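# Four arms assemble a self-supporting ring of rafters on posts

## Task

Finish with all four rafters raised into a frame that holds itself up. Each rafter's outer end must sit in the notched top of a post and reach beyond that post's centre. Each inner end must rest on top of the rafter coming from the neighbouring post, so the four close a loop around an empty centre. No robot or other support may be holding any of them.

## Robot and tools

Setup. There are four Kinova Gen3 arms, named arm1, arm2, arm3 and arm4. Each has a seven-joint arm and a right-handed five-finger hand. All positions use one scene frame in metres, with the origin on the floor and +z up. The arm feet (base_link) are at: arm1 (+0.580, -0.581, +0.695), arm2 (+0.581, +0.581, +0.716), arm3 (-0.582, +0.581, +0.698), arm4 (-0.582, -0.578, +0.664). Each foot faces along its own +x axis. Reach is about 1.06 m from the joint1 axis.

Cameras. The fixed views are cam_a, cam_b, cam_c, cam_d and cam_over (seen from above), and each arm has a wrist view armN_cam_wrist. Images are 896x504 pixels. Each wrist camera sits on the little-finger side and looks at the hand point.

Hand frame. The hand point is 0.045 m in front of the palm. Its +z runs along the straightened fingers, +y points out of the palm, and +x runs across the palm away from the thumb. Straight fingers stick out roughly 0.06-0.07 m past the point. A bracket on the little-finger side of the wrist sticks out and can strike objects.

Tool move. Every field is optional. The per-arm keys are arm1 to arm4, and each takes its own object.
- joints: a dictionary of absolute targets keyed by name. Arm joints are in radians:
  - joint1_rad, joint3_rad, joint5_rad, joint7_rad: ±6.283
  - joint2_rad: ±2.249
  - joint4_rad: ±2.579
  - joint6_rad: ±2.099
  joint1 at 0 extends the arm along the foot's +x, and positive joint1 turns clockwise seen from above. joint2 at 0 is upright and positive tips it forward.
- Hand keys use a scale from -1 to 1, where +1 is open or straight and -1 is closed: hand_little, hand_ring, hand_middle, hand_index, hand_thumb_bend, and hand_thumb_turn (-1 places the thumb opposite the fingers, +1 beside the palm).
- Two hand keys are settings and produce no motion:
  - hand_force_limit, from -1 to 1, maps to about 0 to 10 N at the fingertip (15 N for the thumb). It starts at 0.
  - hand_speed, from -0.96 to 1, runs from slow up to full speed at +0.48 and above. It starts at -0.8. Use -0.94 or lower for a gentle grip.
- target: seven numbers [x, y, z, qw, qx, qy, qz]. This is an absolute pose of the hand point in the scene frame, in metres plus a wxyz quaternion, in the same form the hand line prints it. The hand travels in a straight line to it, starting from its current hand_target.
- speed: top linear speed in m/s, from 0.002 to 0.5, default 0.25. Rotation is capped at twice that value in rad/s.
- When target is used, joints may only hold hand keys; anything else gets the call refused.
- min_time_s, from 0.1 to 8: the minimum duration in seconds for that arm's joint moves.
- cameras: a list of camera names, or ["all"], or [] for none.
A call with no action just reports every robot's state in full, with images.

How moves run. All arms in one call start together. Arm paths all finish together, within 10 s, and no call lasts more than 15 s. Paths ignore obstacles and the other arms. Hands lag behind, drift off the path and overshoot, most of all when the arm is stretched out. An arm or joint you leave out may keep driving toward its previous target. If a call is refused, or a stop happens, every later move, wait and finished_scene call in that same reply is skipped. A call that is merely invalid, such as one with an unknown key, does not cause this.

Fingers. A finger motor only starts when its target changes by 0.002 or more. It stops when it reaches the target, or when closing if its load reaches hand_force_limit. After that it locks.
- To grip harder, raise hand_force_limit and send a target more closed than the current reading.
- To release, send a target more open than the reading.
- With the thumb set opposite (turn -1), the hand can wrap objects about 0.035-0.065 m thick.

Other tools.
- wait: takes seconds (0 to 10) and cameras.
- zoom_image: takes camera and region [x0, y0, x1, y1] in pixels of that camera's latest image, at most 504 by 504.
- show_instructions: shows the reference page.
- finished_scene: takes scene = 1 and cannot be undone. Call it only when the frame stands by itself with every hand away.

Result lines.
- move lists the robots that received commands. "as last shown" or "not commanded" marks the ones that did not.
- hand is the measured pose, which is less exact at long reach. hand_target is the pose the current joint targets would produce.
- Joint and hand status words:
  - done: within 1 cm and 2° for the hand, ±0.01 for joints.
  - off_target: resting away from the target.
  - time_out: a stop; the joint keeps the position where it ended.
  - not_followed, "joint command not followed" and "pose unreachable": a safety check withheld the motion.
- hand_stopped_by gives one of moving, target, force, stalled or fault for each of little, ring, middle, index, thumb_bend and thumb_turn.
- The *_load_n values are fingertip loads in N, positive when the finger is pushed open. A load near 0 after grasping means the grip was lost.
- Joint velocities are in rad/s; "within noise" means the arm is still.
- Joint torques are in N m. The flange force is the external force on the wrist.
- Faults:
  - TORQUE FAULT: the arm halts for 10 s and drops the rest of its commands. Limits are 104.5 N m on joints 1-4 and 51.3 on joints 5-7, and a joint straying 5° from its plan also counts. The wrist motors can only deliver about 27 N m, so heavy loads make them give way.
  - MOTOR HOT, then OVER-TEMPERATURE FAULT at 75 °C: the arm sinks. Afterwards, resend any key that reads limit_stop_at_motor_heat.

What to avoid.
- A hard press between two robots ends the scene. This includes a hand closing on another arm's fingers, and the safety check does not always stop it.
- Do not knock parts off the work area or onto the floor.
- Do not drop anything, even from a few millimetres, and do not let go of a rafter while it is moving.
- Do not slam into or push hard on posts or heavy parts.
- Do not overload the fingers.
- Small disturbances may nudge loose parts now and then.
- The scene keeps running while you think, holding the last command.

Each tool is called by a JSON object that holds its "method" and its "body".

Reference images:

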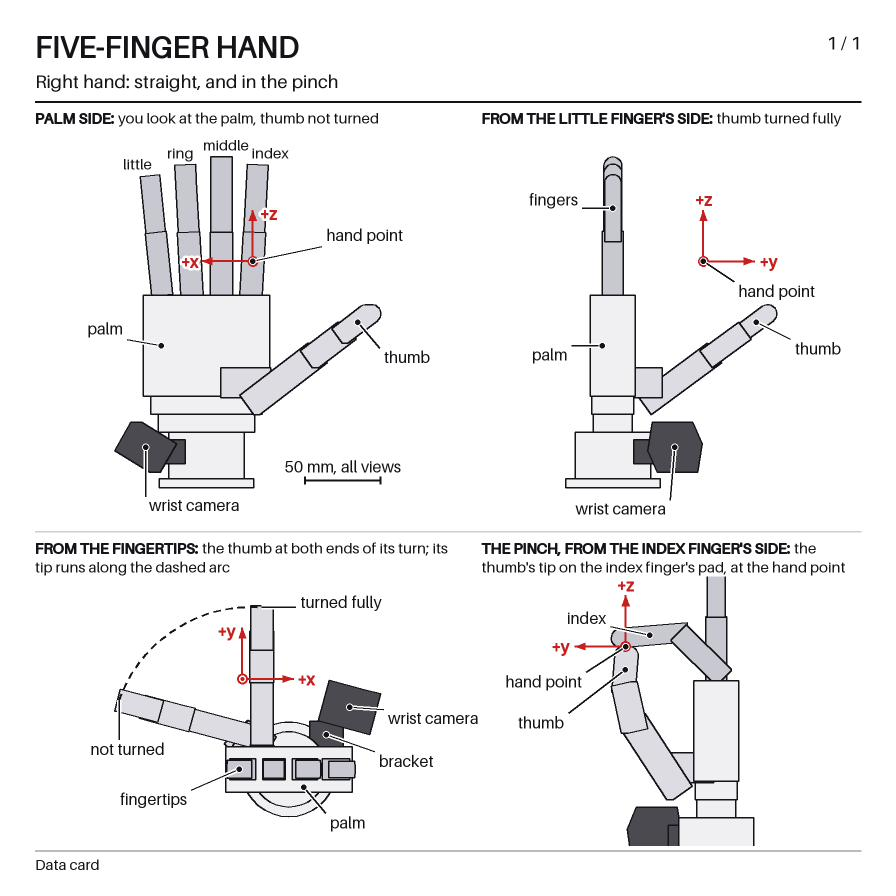

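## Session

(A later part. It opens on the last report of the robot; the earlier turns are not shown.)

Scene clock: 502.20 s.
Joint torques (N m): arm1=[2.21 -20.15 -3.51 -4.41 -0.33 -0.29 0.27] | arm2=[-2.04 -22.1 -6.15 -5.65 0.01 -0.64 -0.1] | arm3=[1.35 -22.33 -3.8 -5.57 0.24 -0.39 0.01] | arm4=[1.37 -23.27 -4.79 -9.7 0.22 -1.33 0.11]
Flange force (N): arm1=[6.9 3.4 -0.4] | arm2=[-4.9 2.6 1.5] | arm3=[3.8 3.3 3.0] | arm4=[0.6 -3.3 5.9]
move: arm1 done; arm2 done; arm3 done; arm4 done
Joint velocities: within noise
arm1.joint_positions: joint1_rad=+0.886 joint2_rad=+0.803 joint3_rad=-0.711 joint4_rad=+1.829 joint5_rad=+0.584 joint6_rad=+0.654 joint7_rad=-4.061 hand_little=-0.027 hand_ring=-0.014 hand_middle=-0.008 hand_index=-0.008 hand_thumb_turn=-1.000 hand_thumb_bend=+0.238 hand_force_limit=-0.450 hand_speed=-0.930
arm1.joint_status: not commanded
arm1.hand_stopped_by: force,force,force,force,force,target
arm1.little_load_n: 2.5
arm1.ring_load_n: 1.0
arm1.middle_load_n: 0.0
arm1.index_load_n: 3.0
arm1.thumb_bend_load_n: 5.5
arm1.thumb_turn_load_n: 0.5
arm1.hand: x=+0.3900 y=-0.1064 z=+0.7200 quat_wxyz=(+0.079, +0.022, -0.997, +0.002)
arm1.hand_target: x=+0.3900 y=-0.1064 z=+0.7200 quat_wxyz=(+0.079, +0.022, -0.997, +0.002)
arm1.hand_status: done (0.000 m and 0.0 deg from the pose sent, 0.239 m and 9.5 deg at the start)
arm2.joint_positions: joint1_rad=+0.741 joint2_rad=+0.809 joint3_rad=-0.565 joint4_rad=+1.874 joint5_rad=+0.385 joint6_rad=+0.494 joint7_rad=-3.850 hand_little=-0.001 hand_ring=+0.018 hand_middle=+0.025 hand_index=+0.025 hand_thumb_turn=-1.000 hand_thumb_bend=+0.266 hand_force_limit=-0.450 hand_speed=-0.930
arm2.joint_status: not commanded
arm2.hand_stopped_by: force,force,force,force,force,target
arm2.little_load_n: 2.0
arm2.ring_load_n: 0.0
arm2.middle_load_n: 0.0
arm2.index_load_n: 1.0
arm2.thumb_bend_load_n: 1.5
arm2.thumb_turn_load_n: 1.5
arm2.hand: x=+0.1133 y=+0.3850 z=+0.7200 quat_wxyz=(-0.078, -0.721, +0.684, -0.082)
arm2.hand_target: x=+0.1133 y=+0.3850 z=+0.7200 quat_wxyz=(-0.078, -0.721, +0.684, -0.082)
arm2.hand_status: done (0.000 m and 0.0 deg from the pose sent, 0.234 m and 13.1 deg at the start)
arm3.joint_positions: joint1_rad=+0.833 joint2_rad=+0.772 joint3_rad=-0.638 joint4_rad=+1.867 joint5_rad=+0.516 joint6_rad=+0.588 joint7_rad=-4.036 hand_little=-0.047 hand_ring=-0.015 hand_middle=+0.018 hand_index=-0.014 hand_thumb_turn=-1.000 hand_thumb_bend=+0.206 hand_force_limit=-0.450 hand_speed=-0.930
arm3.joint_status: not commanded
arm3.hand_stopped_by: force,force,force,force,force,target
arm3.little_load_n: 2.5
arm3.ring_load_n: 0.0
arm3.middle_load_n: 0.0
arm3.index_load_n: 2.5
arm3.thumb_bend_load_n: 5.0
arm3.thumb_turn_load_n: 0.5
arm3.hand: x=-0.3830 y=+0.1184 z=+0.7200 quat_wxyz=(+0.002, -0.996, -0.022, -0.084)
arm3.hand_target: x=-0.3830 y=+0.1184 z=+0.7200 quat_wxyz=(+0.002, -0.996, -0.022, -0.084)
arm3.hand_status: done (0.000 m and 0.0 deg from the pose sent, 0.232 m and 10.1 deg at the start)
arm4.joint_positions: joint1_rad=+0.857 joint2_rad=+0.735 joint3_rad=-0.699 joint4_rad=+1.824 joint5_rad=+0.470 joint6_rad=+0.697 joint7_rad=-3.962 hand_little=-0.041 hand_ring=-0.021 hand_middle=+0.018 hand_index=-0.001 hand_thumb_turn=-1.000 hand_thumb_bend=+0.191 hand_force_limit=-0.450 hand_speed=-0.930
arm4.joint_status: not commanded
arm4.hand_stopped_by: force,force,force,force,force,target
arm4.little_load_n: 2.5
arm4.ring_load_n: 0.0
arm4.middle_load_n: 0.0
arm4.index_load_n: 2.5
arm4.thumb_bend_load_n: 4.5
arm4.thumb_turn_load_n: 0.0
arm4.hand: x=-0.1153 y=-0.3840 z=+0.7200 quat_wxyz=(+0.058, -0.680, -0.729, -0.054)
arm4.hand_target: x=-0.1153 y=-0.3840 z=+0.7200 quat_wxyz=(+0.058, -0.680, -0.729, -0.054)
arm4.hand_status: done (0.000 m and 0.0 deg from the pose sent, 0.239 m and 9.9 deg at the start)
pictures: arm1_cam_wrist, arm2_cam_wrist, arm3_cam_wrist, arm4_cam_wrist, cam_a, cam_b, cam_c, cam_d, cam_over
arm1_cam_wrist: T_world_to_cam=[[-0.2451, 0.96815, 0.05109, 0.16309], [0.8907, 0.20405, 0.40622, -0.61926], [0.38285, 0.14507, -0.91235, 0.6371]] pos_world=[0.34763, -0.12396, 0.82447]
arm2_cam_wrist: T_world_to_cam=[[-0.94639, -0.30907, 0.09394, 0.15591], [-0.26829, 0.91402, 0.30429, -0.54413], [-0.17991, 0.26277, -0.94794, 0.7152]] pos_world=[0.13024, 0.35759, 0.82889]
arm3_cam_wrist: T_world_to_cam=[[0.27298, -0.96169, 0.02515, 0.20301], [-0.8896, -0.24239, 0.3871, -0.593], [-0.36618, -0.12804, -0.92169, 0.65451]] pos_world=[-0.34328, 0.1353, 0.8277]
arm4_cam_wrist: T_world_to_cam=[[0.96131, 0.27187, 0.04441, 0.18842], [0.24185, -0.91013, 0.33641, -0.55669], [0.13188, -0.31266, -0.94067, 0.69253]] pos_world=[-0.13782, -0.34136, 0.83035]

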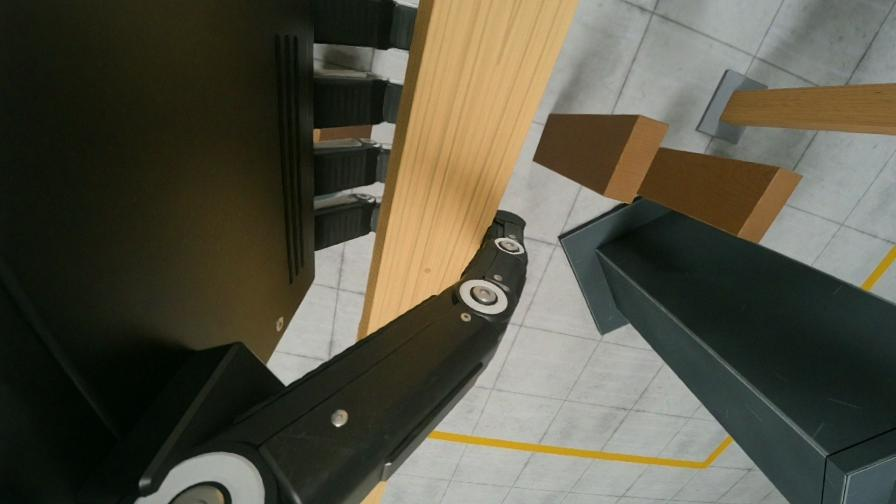

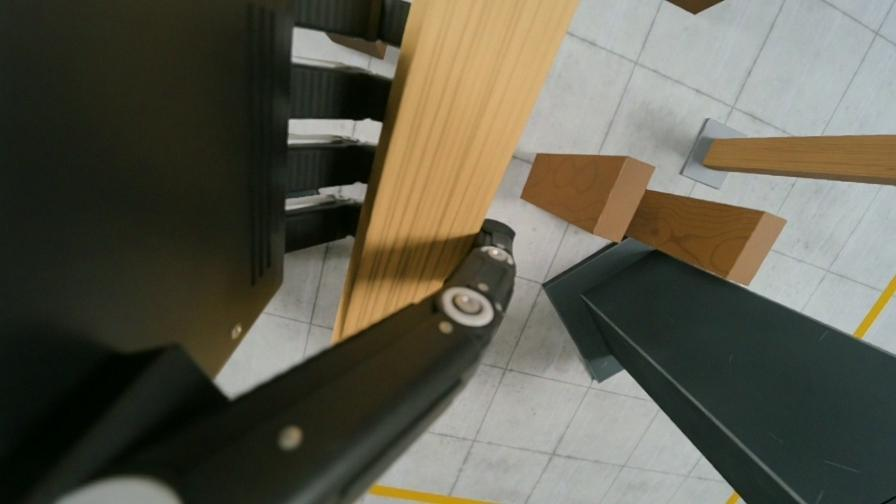

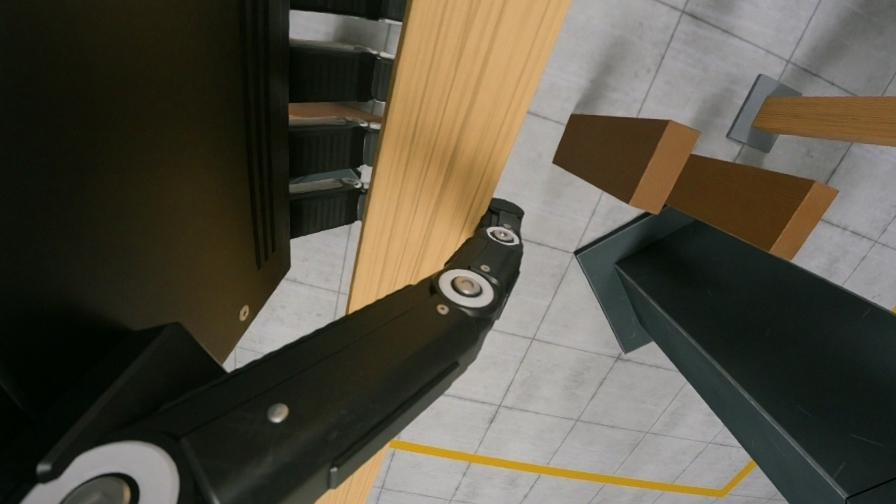

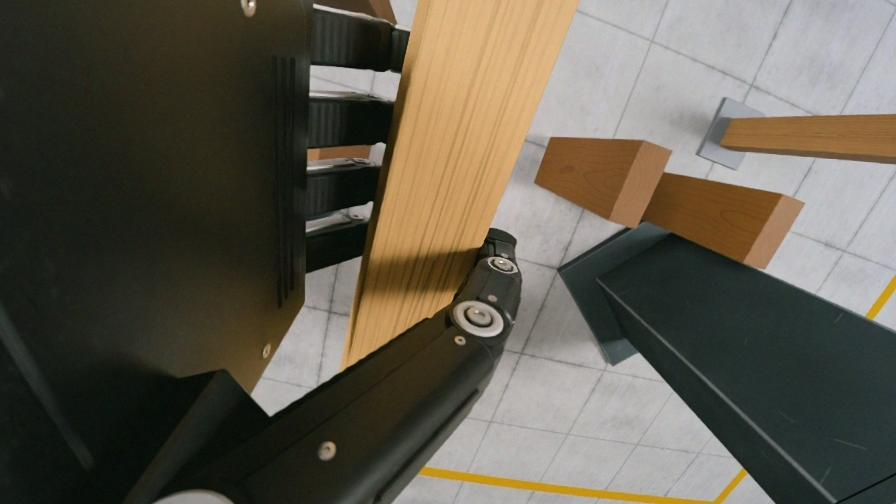

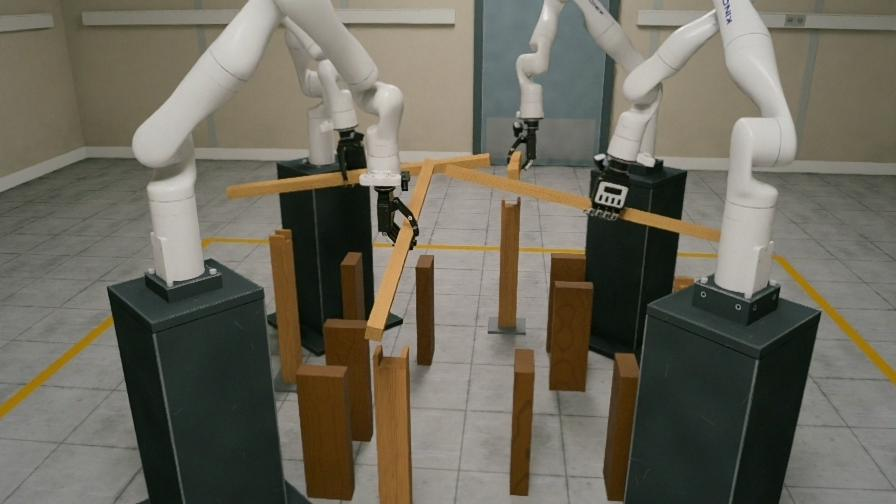

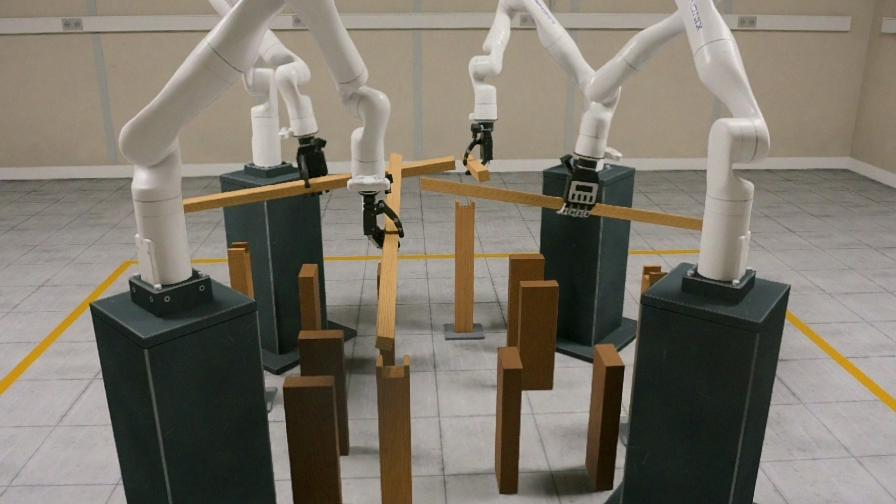

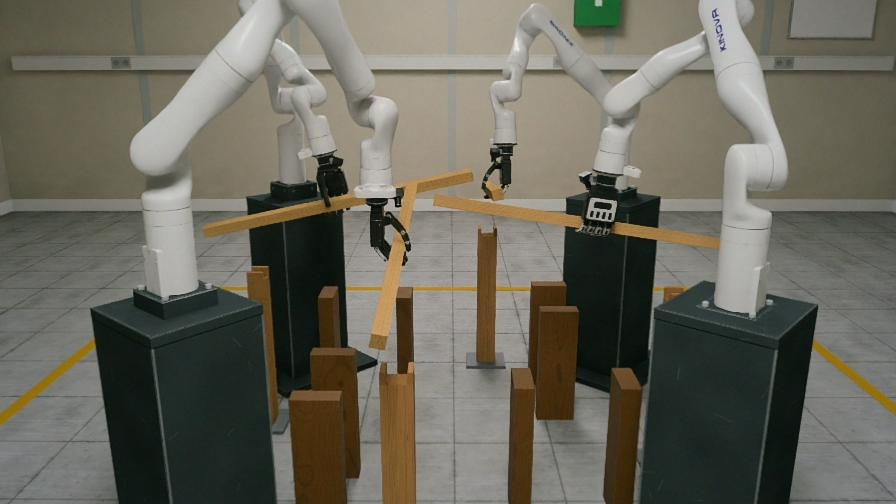

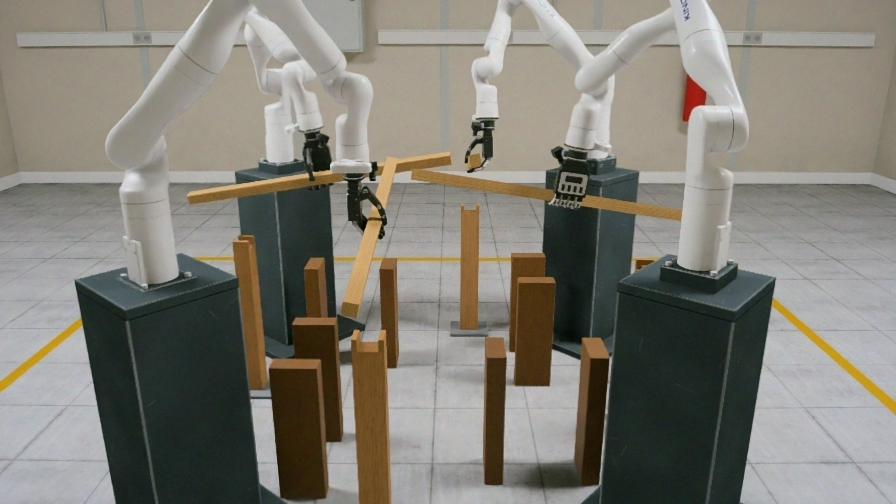

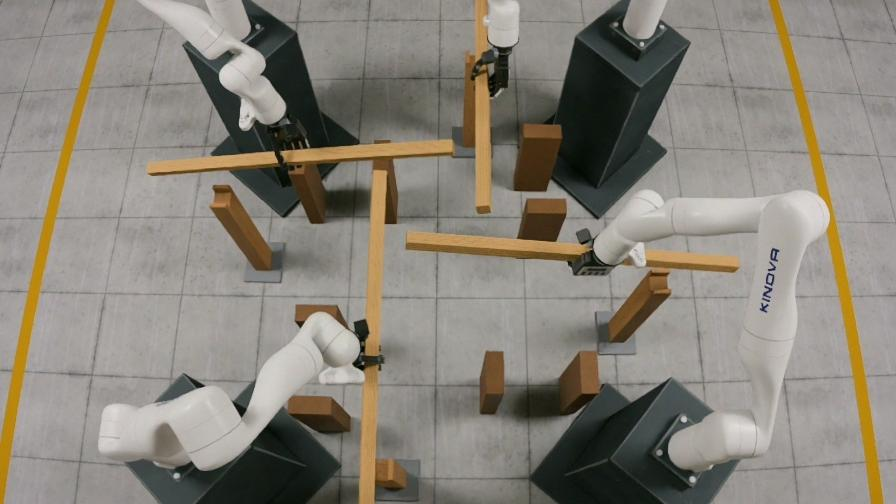

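{"method": "move", "body": {"arm1": {"target":[0.39,-0.30,0.70,-0.0801,-0.0148,0.9930,0.0852],"speed":0.15}, "arm3": {"target":[-0.383,0.116,0.72,0.084,0.9924,0.0256,0.0863],"speed":0.12}, "arm4": {"target":[-0.1073,-0.384,0.72,0.001,0.6791,0.7245,0.1174],"speed":0.12}}}

{"method": "move", "body": {"arm2": {"target":[0.112,0.265,0.66,0.1401,0.7213,-0.6779,0.0243],"speed":0.1}, "cameras": ["cam_a","cam_b","cam_c","cam_d","cam_over"]}}

{"method": "zoom_image", "body": {"camera": "cam_b", "region": [350, 290, 440, 400]}}

{"method": "zoom_image", "body": {"camera": "cam_c", "region": [350, 310, 440, 420]}}

{"method": "zoom_image", "body": {"camera": "cam_d", "region": [320, 280, 410, 390]}}

{"method": "zoom_image", "body": {"camera": "cam_over", "region": [420, 0, 540, 120]}}

{"method": "zoom_image", "body": {"camera": "cam_a", "region": [420, 120, 740, 300]}}

Scene clock: 635.73 s.
Joint torques (N m): arm1=[2.08 -12.75 4.23 1.9 -0.45 -0.4 0.24] | arm2=[-2.08 -22.23 -6.2 -5.62 -0.03 -0.63 0.01] | arm3=[1.35 -21.44 -1.37 -4.9 0.5 -0.73 0.05] | arm4=[1.27 -22.42 -3.17 -9.27 0.56 -1.75 0.14]
Flange force (N): arm1=[13.9 2.2 -5.7] | arm2=[-4.8 2.7 1.9] | arm3=[4.1 2.4 3.4] | arm4=[0.8 -4.6 5.7]
move: arm1 done; arm3 done; arm4 done
Joint velocities: within noise
arm1.joint_positions: joint1_rad=-0.293 joint2_rad=+0.657 joint3_rad=+0.365 joint4_rad=+2.566 joint5_rad=+0.607 joint6_rad=-0.351 joint7_rad=-4.598 hand_little=-0.027 hand_ring=-0.014 hand_middle=-0.008 hand_index=-0.008 hand_thumb_turn=-1.000 hand_thumb_bend=+0.238 hand_force_limit=-0.450 hand_speed=-0.930
arm1.joint_status: not commanded
arm1.hand_stopped_by: force,force,force,force,force,target
arm1.little_load_n: 2.0
arm1.ring_load_n: 1.0
arm1.middle_load_n: 0.0
arm1.index_load_n: 2.0
arm1.thumb_bend_load_n: 4.0
arm1.thumb_turn_load_n: 0.5
arm1.hand: x=+0.3900 y=-0.3000 z=+0.7000 quat_wxyz=(+0.080, +0.015, -0.993, -0.085)
arm1.hand_target: x=+0.3900 y=-0.3000 z=+0.7000 quat_wxyz=(+0.080, +0.015, -0.993, -0.085)
arm1.hand_status: done (0.000 m and 0.0 deg from the pose sent, 0.195 m and 10.0 deg at the start)
arm2: as last shown
arm2.thumb_bend_load_n: 2.0
arm3.joint_positions: joint1_rad=+0.631 joint2_rad=+0.689 joint3_rad=-0.386 joint4_rad=+2.044 joint5_rad=+0.691 joint6_rad=+0.265 joint7_rad=-4.259 hand_little=-0.047 hand_ring=-0.015 hand_middle=+0.018 hand_index=-0.014 hand_thumb_turn=-1.000 hand_thumb_bend=+0.206 hand_force_limit=-0.450 hand_speed=-0.930
arm3.joint_status: not commanded
arm3.hand_stopped_by: force,force,force,force,force,target
arm3.little_load_n: 2.5
arm3.ring_load_n: 0.0
arm3.middle_load_n: 0.0
arm3.index_load_n: 2.5
arm3.thumb_bend_load_n: 5.5
arm3.thumb_turn_load_n: 0.5
arm3.hand: x=-0.3830 y=+0.1160 z=+0.7200 quat_wxyz=(-0.084, -0.992, -0.026, -0.086)
arm3.hand_target: x=-0.3830 y=+0.1160 z=+0.7200 quat_wxyz=(-0.084, -0.992, -0.026, -0.086)
arm3.hand_status: done (0.000 m and 0.0 deg from the pose sent, 0.002 m and 9.9 deg at the start)
arm4.joint_positions: joint1_rad=+0.726 joint2_rad=+0.656 joint3_rad=-0.529 joint4_rad=+1.988 joint5_rad=+0.630 joint6_rad=+0.410 joint7_rad=-4.155 hand_little=-0.041 hand_ring=-0.021 hand_middle=+0.018 hand_index=-0.001 hand_thumb_turn=-1.000 hand_thumb_bend=+0.191 hand_force_limit=-0.450 hand_speed=-0.930
arm4.joint_status: not commanded
arm4.hand_stopped_by: force,force,force,force,force,target
arm4.little_load_n: 2.0
arm4.ring_load_n: 0.5
arm4.middle_load_n: 0.0
arm4.index_load_n: 2.0
arm4.thumb_bend_load_n: 4.0
arm4.thumb_turn_load_n: 0.0
arm4.hand: x=-0.1073 y=-0.3840 z=+0.7200 quat_wxyz=(-0.001, -0.679, -0.725, -0.117)
arm4.hand_target: x=-0.1073 y=-0.3840 z=+0.7200 quat_wxyz=(-0.001, -0.679, -0.725, -0.117)
arm4.hand_status: done (0.000 m and 0.0 deg from the pose sent, 0.008 m and 9.9 deg at the start)
pictures: none

Scene clock: 637.60 s.
Joint torques (N m): arm1=[2.14 -12.79 4.24 1.87 -0.45 -0.42 0.21] | arm2=[-2.03 -24.97 -2.96 -4.92 0.31 -1.1 0.04] | arm3=[1.35 -21.47 -1.41 -4.87 0.47 -0.71 0.01] | arm4=[1.27 -22.39 -3.15 -9.29 0.64 -1.75 0.1]
Flange force (N): arm1=[13.9 1.9 -5.5] | arm2=[-3.6 3.8 3.1] | arm3=[4.1 2.4 3.6] | arm4=[0.7 -4.5 5.3]
move: arm2 done
Joint velocities: within noise
arm1, arm3, arm4: as last shown
arm2.joint_positions: joint1_rad=+0.204 joint2_rad=+0.922 joint3_rad=-0.193 joint4_rad=+1.853 joint5_rad=+0.461 joint6_rad=+0.121 joint7_rad=-4.193 hand_little=-0.001 hand_ring=+0.018 hand_middle=+0.025 hand_index=+0.025 hand_thumb_turn=-1.000 hand_thumb_bend=+0.265 hand_force_limit=-0.450 hand_speed=-0.930
arm2.joint_status: not commanded
arm2.hand_stopped_by: force,force,force,force,force,target
arm2.little_load_n: 2.5
arm2.ring_load_n: 0.0
arm2.middle_load_n: 0.0
arm2.index_load_n: 1.0
arm2.thumb_bend_load_n: 1.0
arm2.thumb_turn_load_n: 1.0
arm2.hand: x=+0.1120 y=+0.2650 z=+0.6600 quat_wxyz=(-0.140, -0.721, +0.678, -0.024)
arm2.hand_target: x=+0.1120 y=+0.2650 z=+0.6600 quat_wxyz=(-0.140, -0.721, +0.678, -0.024)
arm2.hand_status: done (0.000 m and 0.0 deg from the pose sent, 0.134 m and 9.8 deg at the start)
arm3.index_load_n: 3.0
arm4.little_load_n: 2.5
arm4.middle_load_n: 0.5
arm4.index_load_n: 2.5

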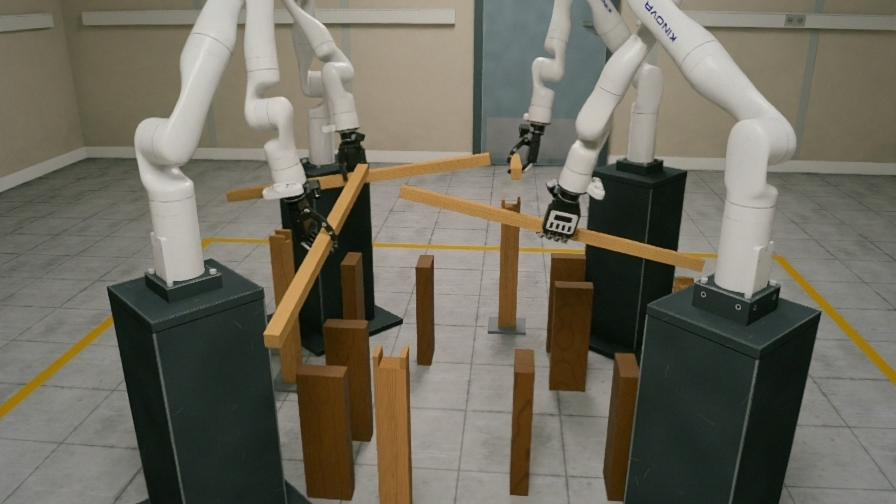

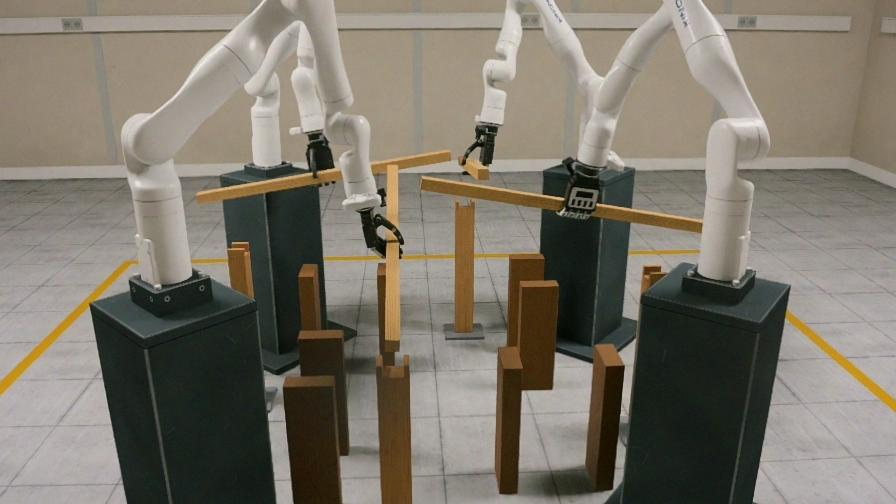

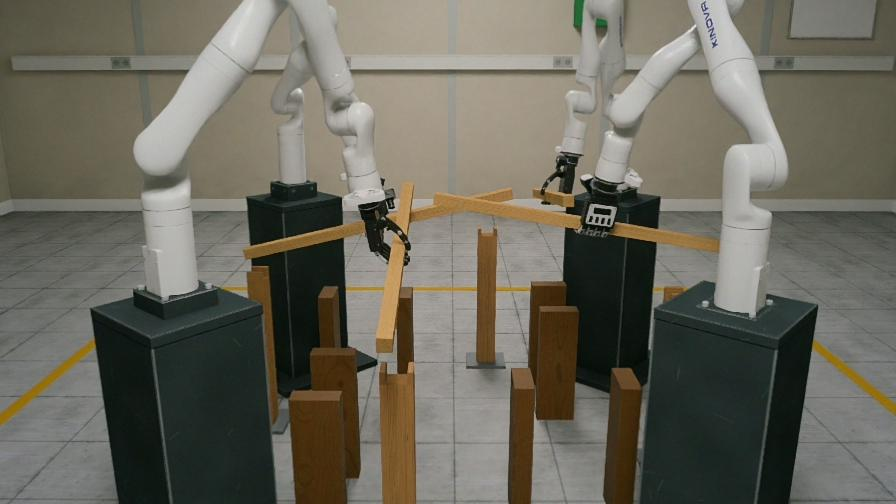

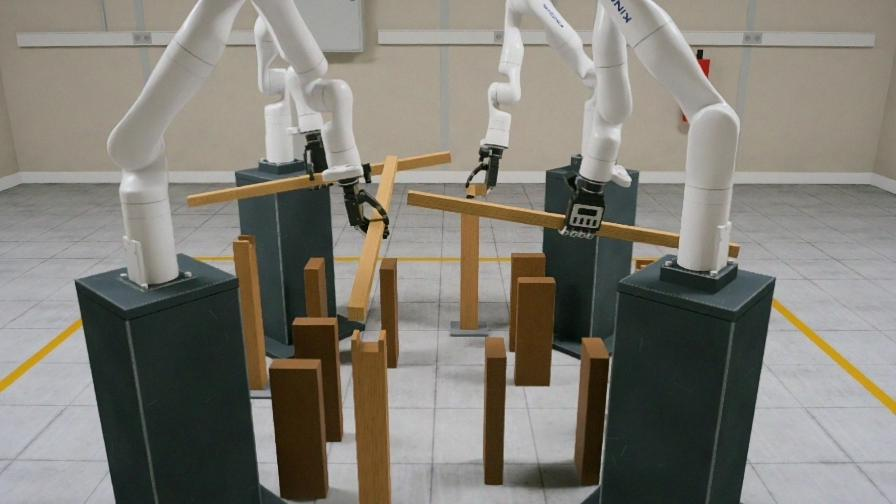

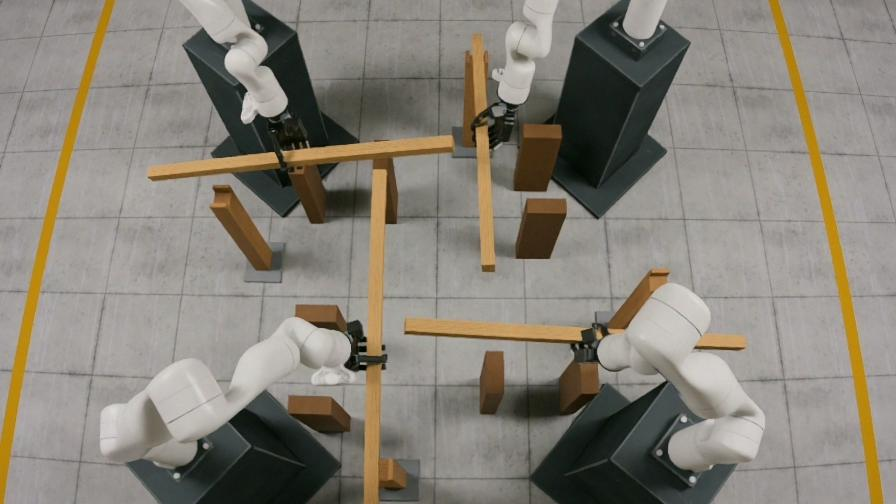

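Scaled by 4.582 from the camera's image (finer frame: 1280x720).

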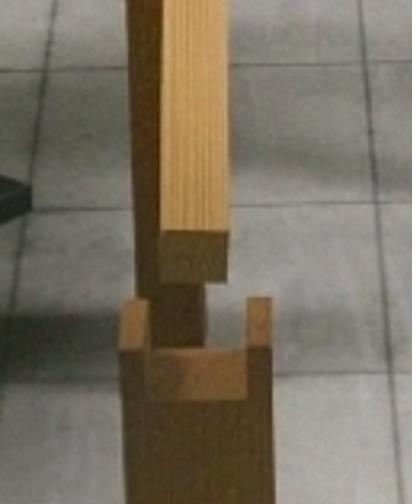

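Scaled by 4.582 from the camera's image (finer frame: 1280x720).

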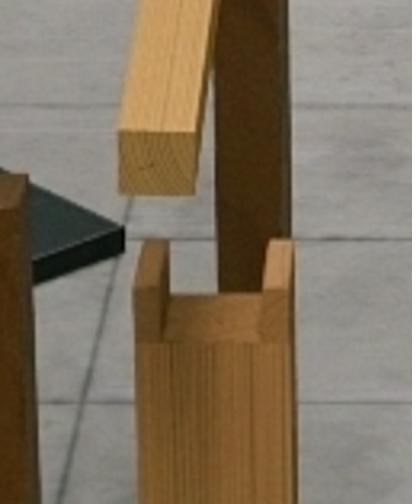

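Scaled by 4.582 from the camera's image (finer frame: 1280x720).

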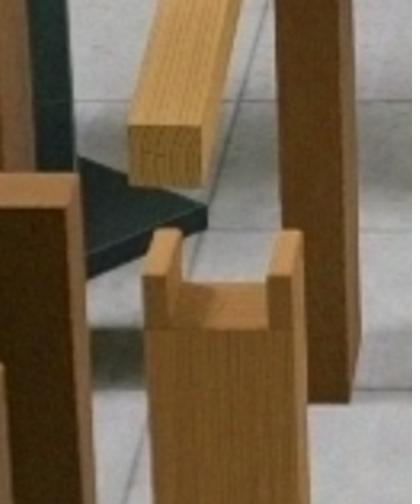

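Scaled by 4.200 from the camera's image (finer frame: 1280x720).

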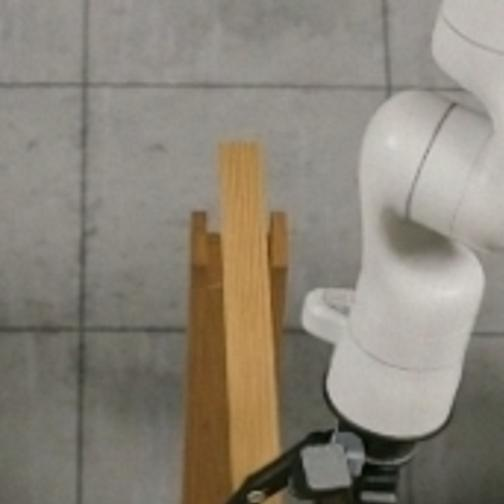

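Scaled by 1.575 from the camera's image (finer frame: 1280x720).

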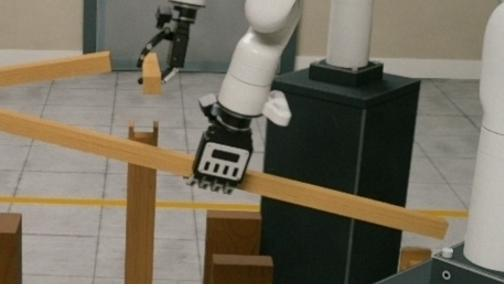

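{"method": "move", "body": {"arm2": {"target":[0.1125,0.265,0.594,0.1401,0.7213,-0.6779,0.0243],"speed":0.08}}}

{"method": "move", "body": {"arm3": {"target":[-0.265,0.111,0.66,0.084,0.9924,0.0256,0.0863],"speed":0.1}, "cameras": ["cam_a","cam_b","cam_c","cam_d","cam_over"]}}

{"method": "zoom_image", "body": {"camera": "cam_b", "region": [350, 290, 440, 400]}}

{"method": "zoom_image", "body": {"camera": "cam_c", "region": [350, 310, 440, 420]}}

{"method": "zoom_image", "body": {"camera": "cam_over", "region": [170, 140, 300, 240]}}

{"method": "zoom_image", "body": {"camera": "cam_a", "region": [400, 140, 560, 260]}}

Scene clock: 678.10 s.
Joint torques (N m): arm1=[2.03 -12.72 4.21 1.82 -0.49 -0.35 0.19] | arm2=[-1.96 -25.67 -2.21 -3.46 0.16 -1.12 -0.03] | arm3=[1.32 -21.45 -1.4 -4.88 0.51 -0.69 0.03] | arm4=[1.31 -22.44 -3.1 -9.32 0.54 -1.8 0.12]
Flange force (N): arm1=[13.3 2.2 -5.6] | arm2=[-3.4 4.0 3.6] | arm3=[4.0 2.4 3.5] | arm4=[0.8 -4.5 5.5]
move: arm2 done
Joint velocities: within noise
arm1, arm3, arm4: as last shown
arm1.index_load_n: 2.5
arm2.joint_positions: joint1_rad=+0.143 joint2_rad=+1.071 joint3_rad=-0.104 joint4_rad=+1.822 joint5_rad=+0.463 joint6_rad=-0.017 joint7_rad=-4.208 hand_little=-0.001 hand_ring=+0.018 hand_middle=+0.025 hand_index=+0.025 hand_thumb_turn=-1.000 hand_thumb_bend=+0.265 hand_force_limit=-0.450 hand_speed=-0.930
arm2.joint_status: not commanded
arm2.hand_stopped_by: force,force,force,force,force,target
arm2.little_load_n: 4.0
arm2.ring_load_n: 0.0
arm2.middle_load_n: 0.0
arm2.index_load_n: 0.0
arm2.thumb_bend_load_n: 1.0
arm2.thumb_turn_load_n: 0.5
arm2.hand: x=+0.1125 y=+0.2650 z=+0.5940 quat_wxyz=(-0.140, -0.721, +0.678, -0.024)
arm2.hand_target: x=+0.1125 y=+0.2650 z=+0.5940 quat_wxyz=(-0.140, -0.721, +0.678, -0.024)
arm2.hand_status: done (0.000 m and 0.0 deg from the pose sent, 0.066 m and 0.0 deg at the start)
arm3.ring_load_n: 0.5
arm4.little_load_n: 2.0
arm4.middle_load_n: 0.0
arm4.index_load_n: 2.0
arm4.thumb_bend_load_n: 4.5
pictures: none

Scene clock: 679.93 s.
Joint torques (N m): arm1=[2 -12.72 4.13 1.82 -0.45 -0.36 0.21] | arm2=[-1.94 -25.64 -2.17 -3.48 0.21 -1.12 -0.06] | arm3=[1.34 -25.58 -0.72 -5.01 0.58 -0.6 0.04] | arm4=[1.3 -22.35 -3.17 -9.29 0.6 -1.76 0.12]
Flange force (N): arm1=[13.2 2.1 -5.5] | arm2=[-3.4 3.9 3.4] | arm3=[4.5 1.8 4.2] | arm4=[0.9 -4.7 5.4]
move: arm3 done
Joint velocities: within noise
arm1, arm2, arm4: as last shown
arm1.index_load_n: 2.0
arm2.ring_load_n: 0.5
arm3.joint_positions: joint1_rad=+0.303 joint2_rad=+0.884 joint3_rad=-0.253 joint4_rad=+1.821 joint5_rad=+0.691 joint6_rad=+0.262 joint7_rad=-4.449 hand_little=-0.047 hand_ring=-0.015 hand_middle=+0.018 hand_index=-0.014 hand_thumb_turn=-1.000 hand_thumb_bend=+0.206 hand_force_limit=-0.450 hand_speed=-0.930
arm3.joint_status: not commanded
arm3.hand_stopped_by: force,force,force,force,force,target
arm3.little_load_n: 2.5
arm3.ring_load_n: 0.0
arm3.middle_load_n: 0.0
arm3.index_load_n: 2.5
arm3.thumb_bend_load_n: 5.5
arm3.thumb_turn_load_n: 0.5
arm3.hand: x=-0.2650 y=+0.1110 z=+0.6600 quat_wxyz=(-0.084, -0.992, -0.026, -0.086)
arm3.hand_target: x=-0.2650 y=+0.1110 z=+0.6600 quat_wxyz=(-0.084, -0.992, -0.026, -0.086)
arm3.hand_status: done (0.000 m and 0.0 deg from the pose sent, 0.132 m and 0.0 deg at the start)
arm4.little_load_n: 2.5

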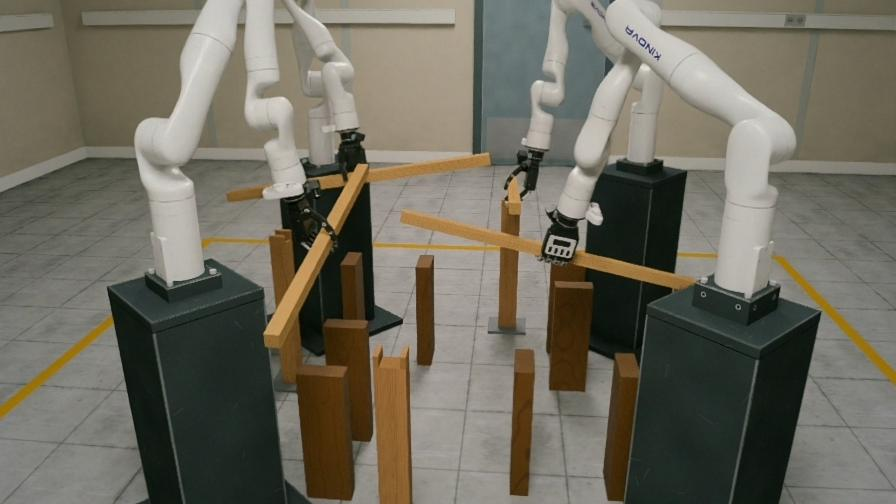

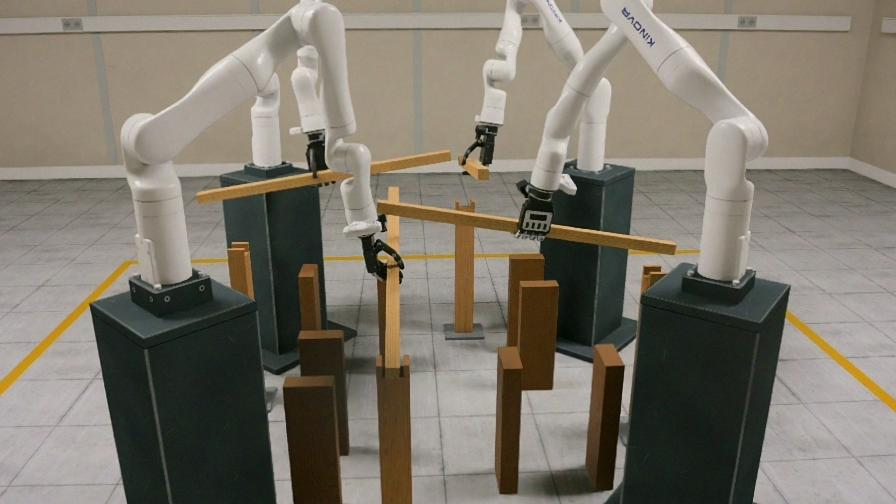

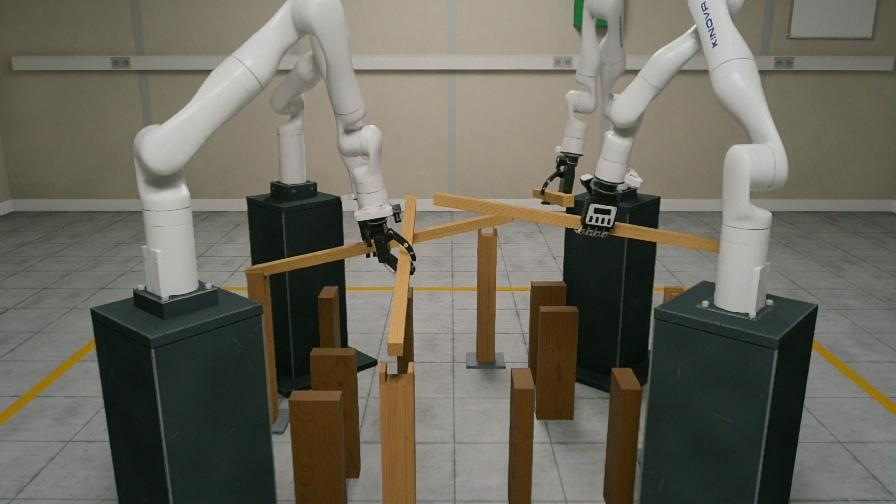

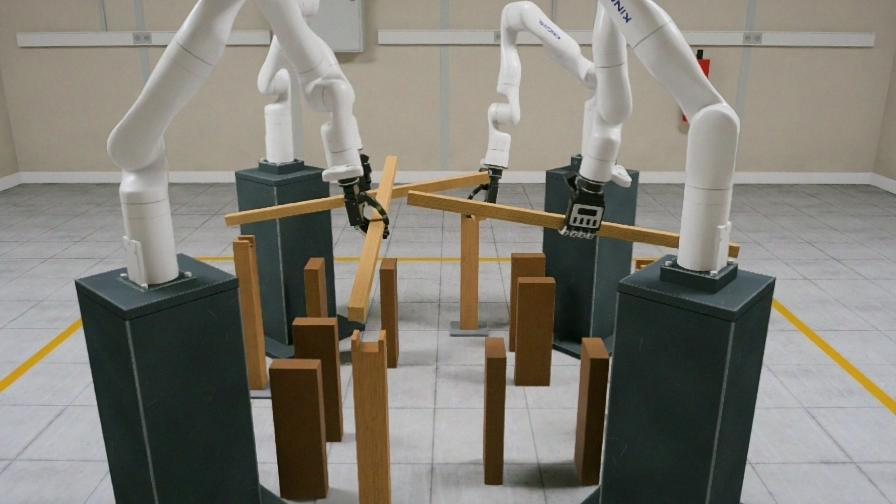

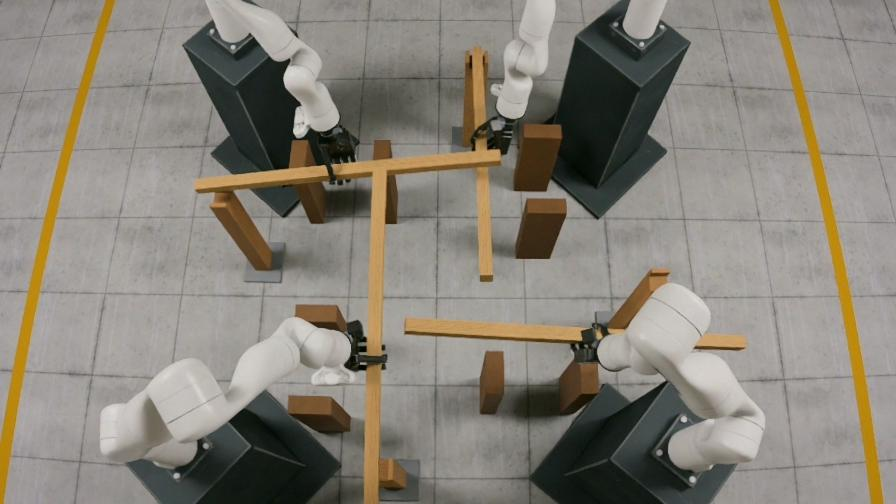

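Scaled by 4.582 from the camera's image (finer frame: 1280x720).

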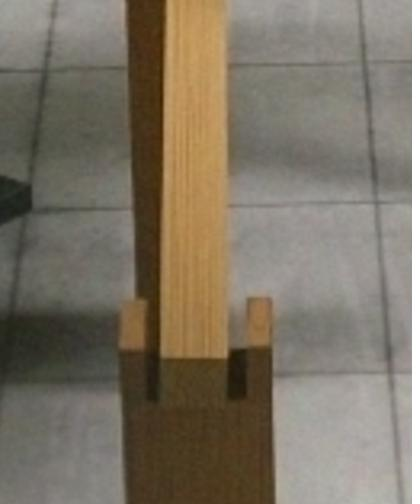

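Scaled by 4.582 from the camera's image (finer frame: 1280x720).

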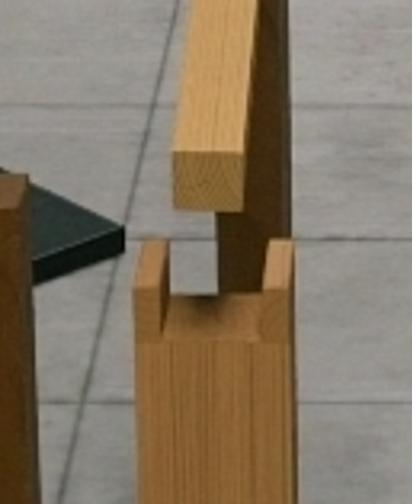

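Scaled by 3.877 from the camera's image (finer frame: 1280x720).

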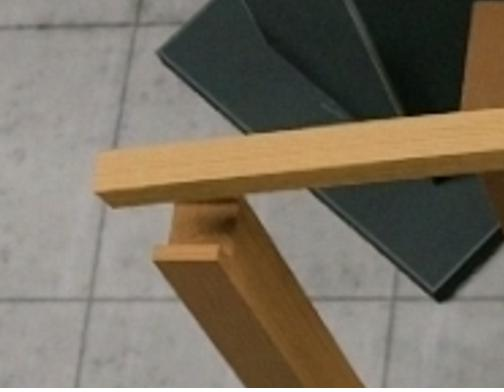

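Scaled by 3.150 from the camera's image (finer frame: 1280x720).

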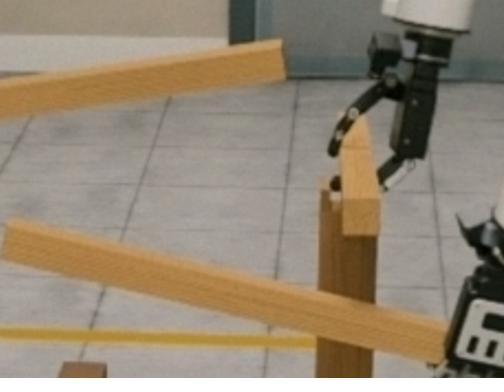

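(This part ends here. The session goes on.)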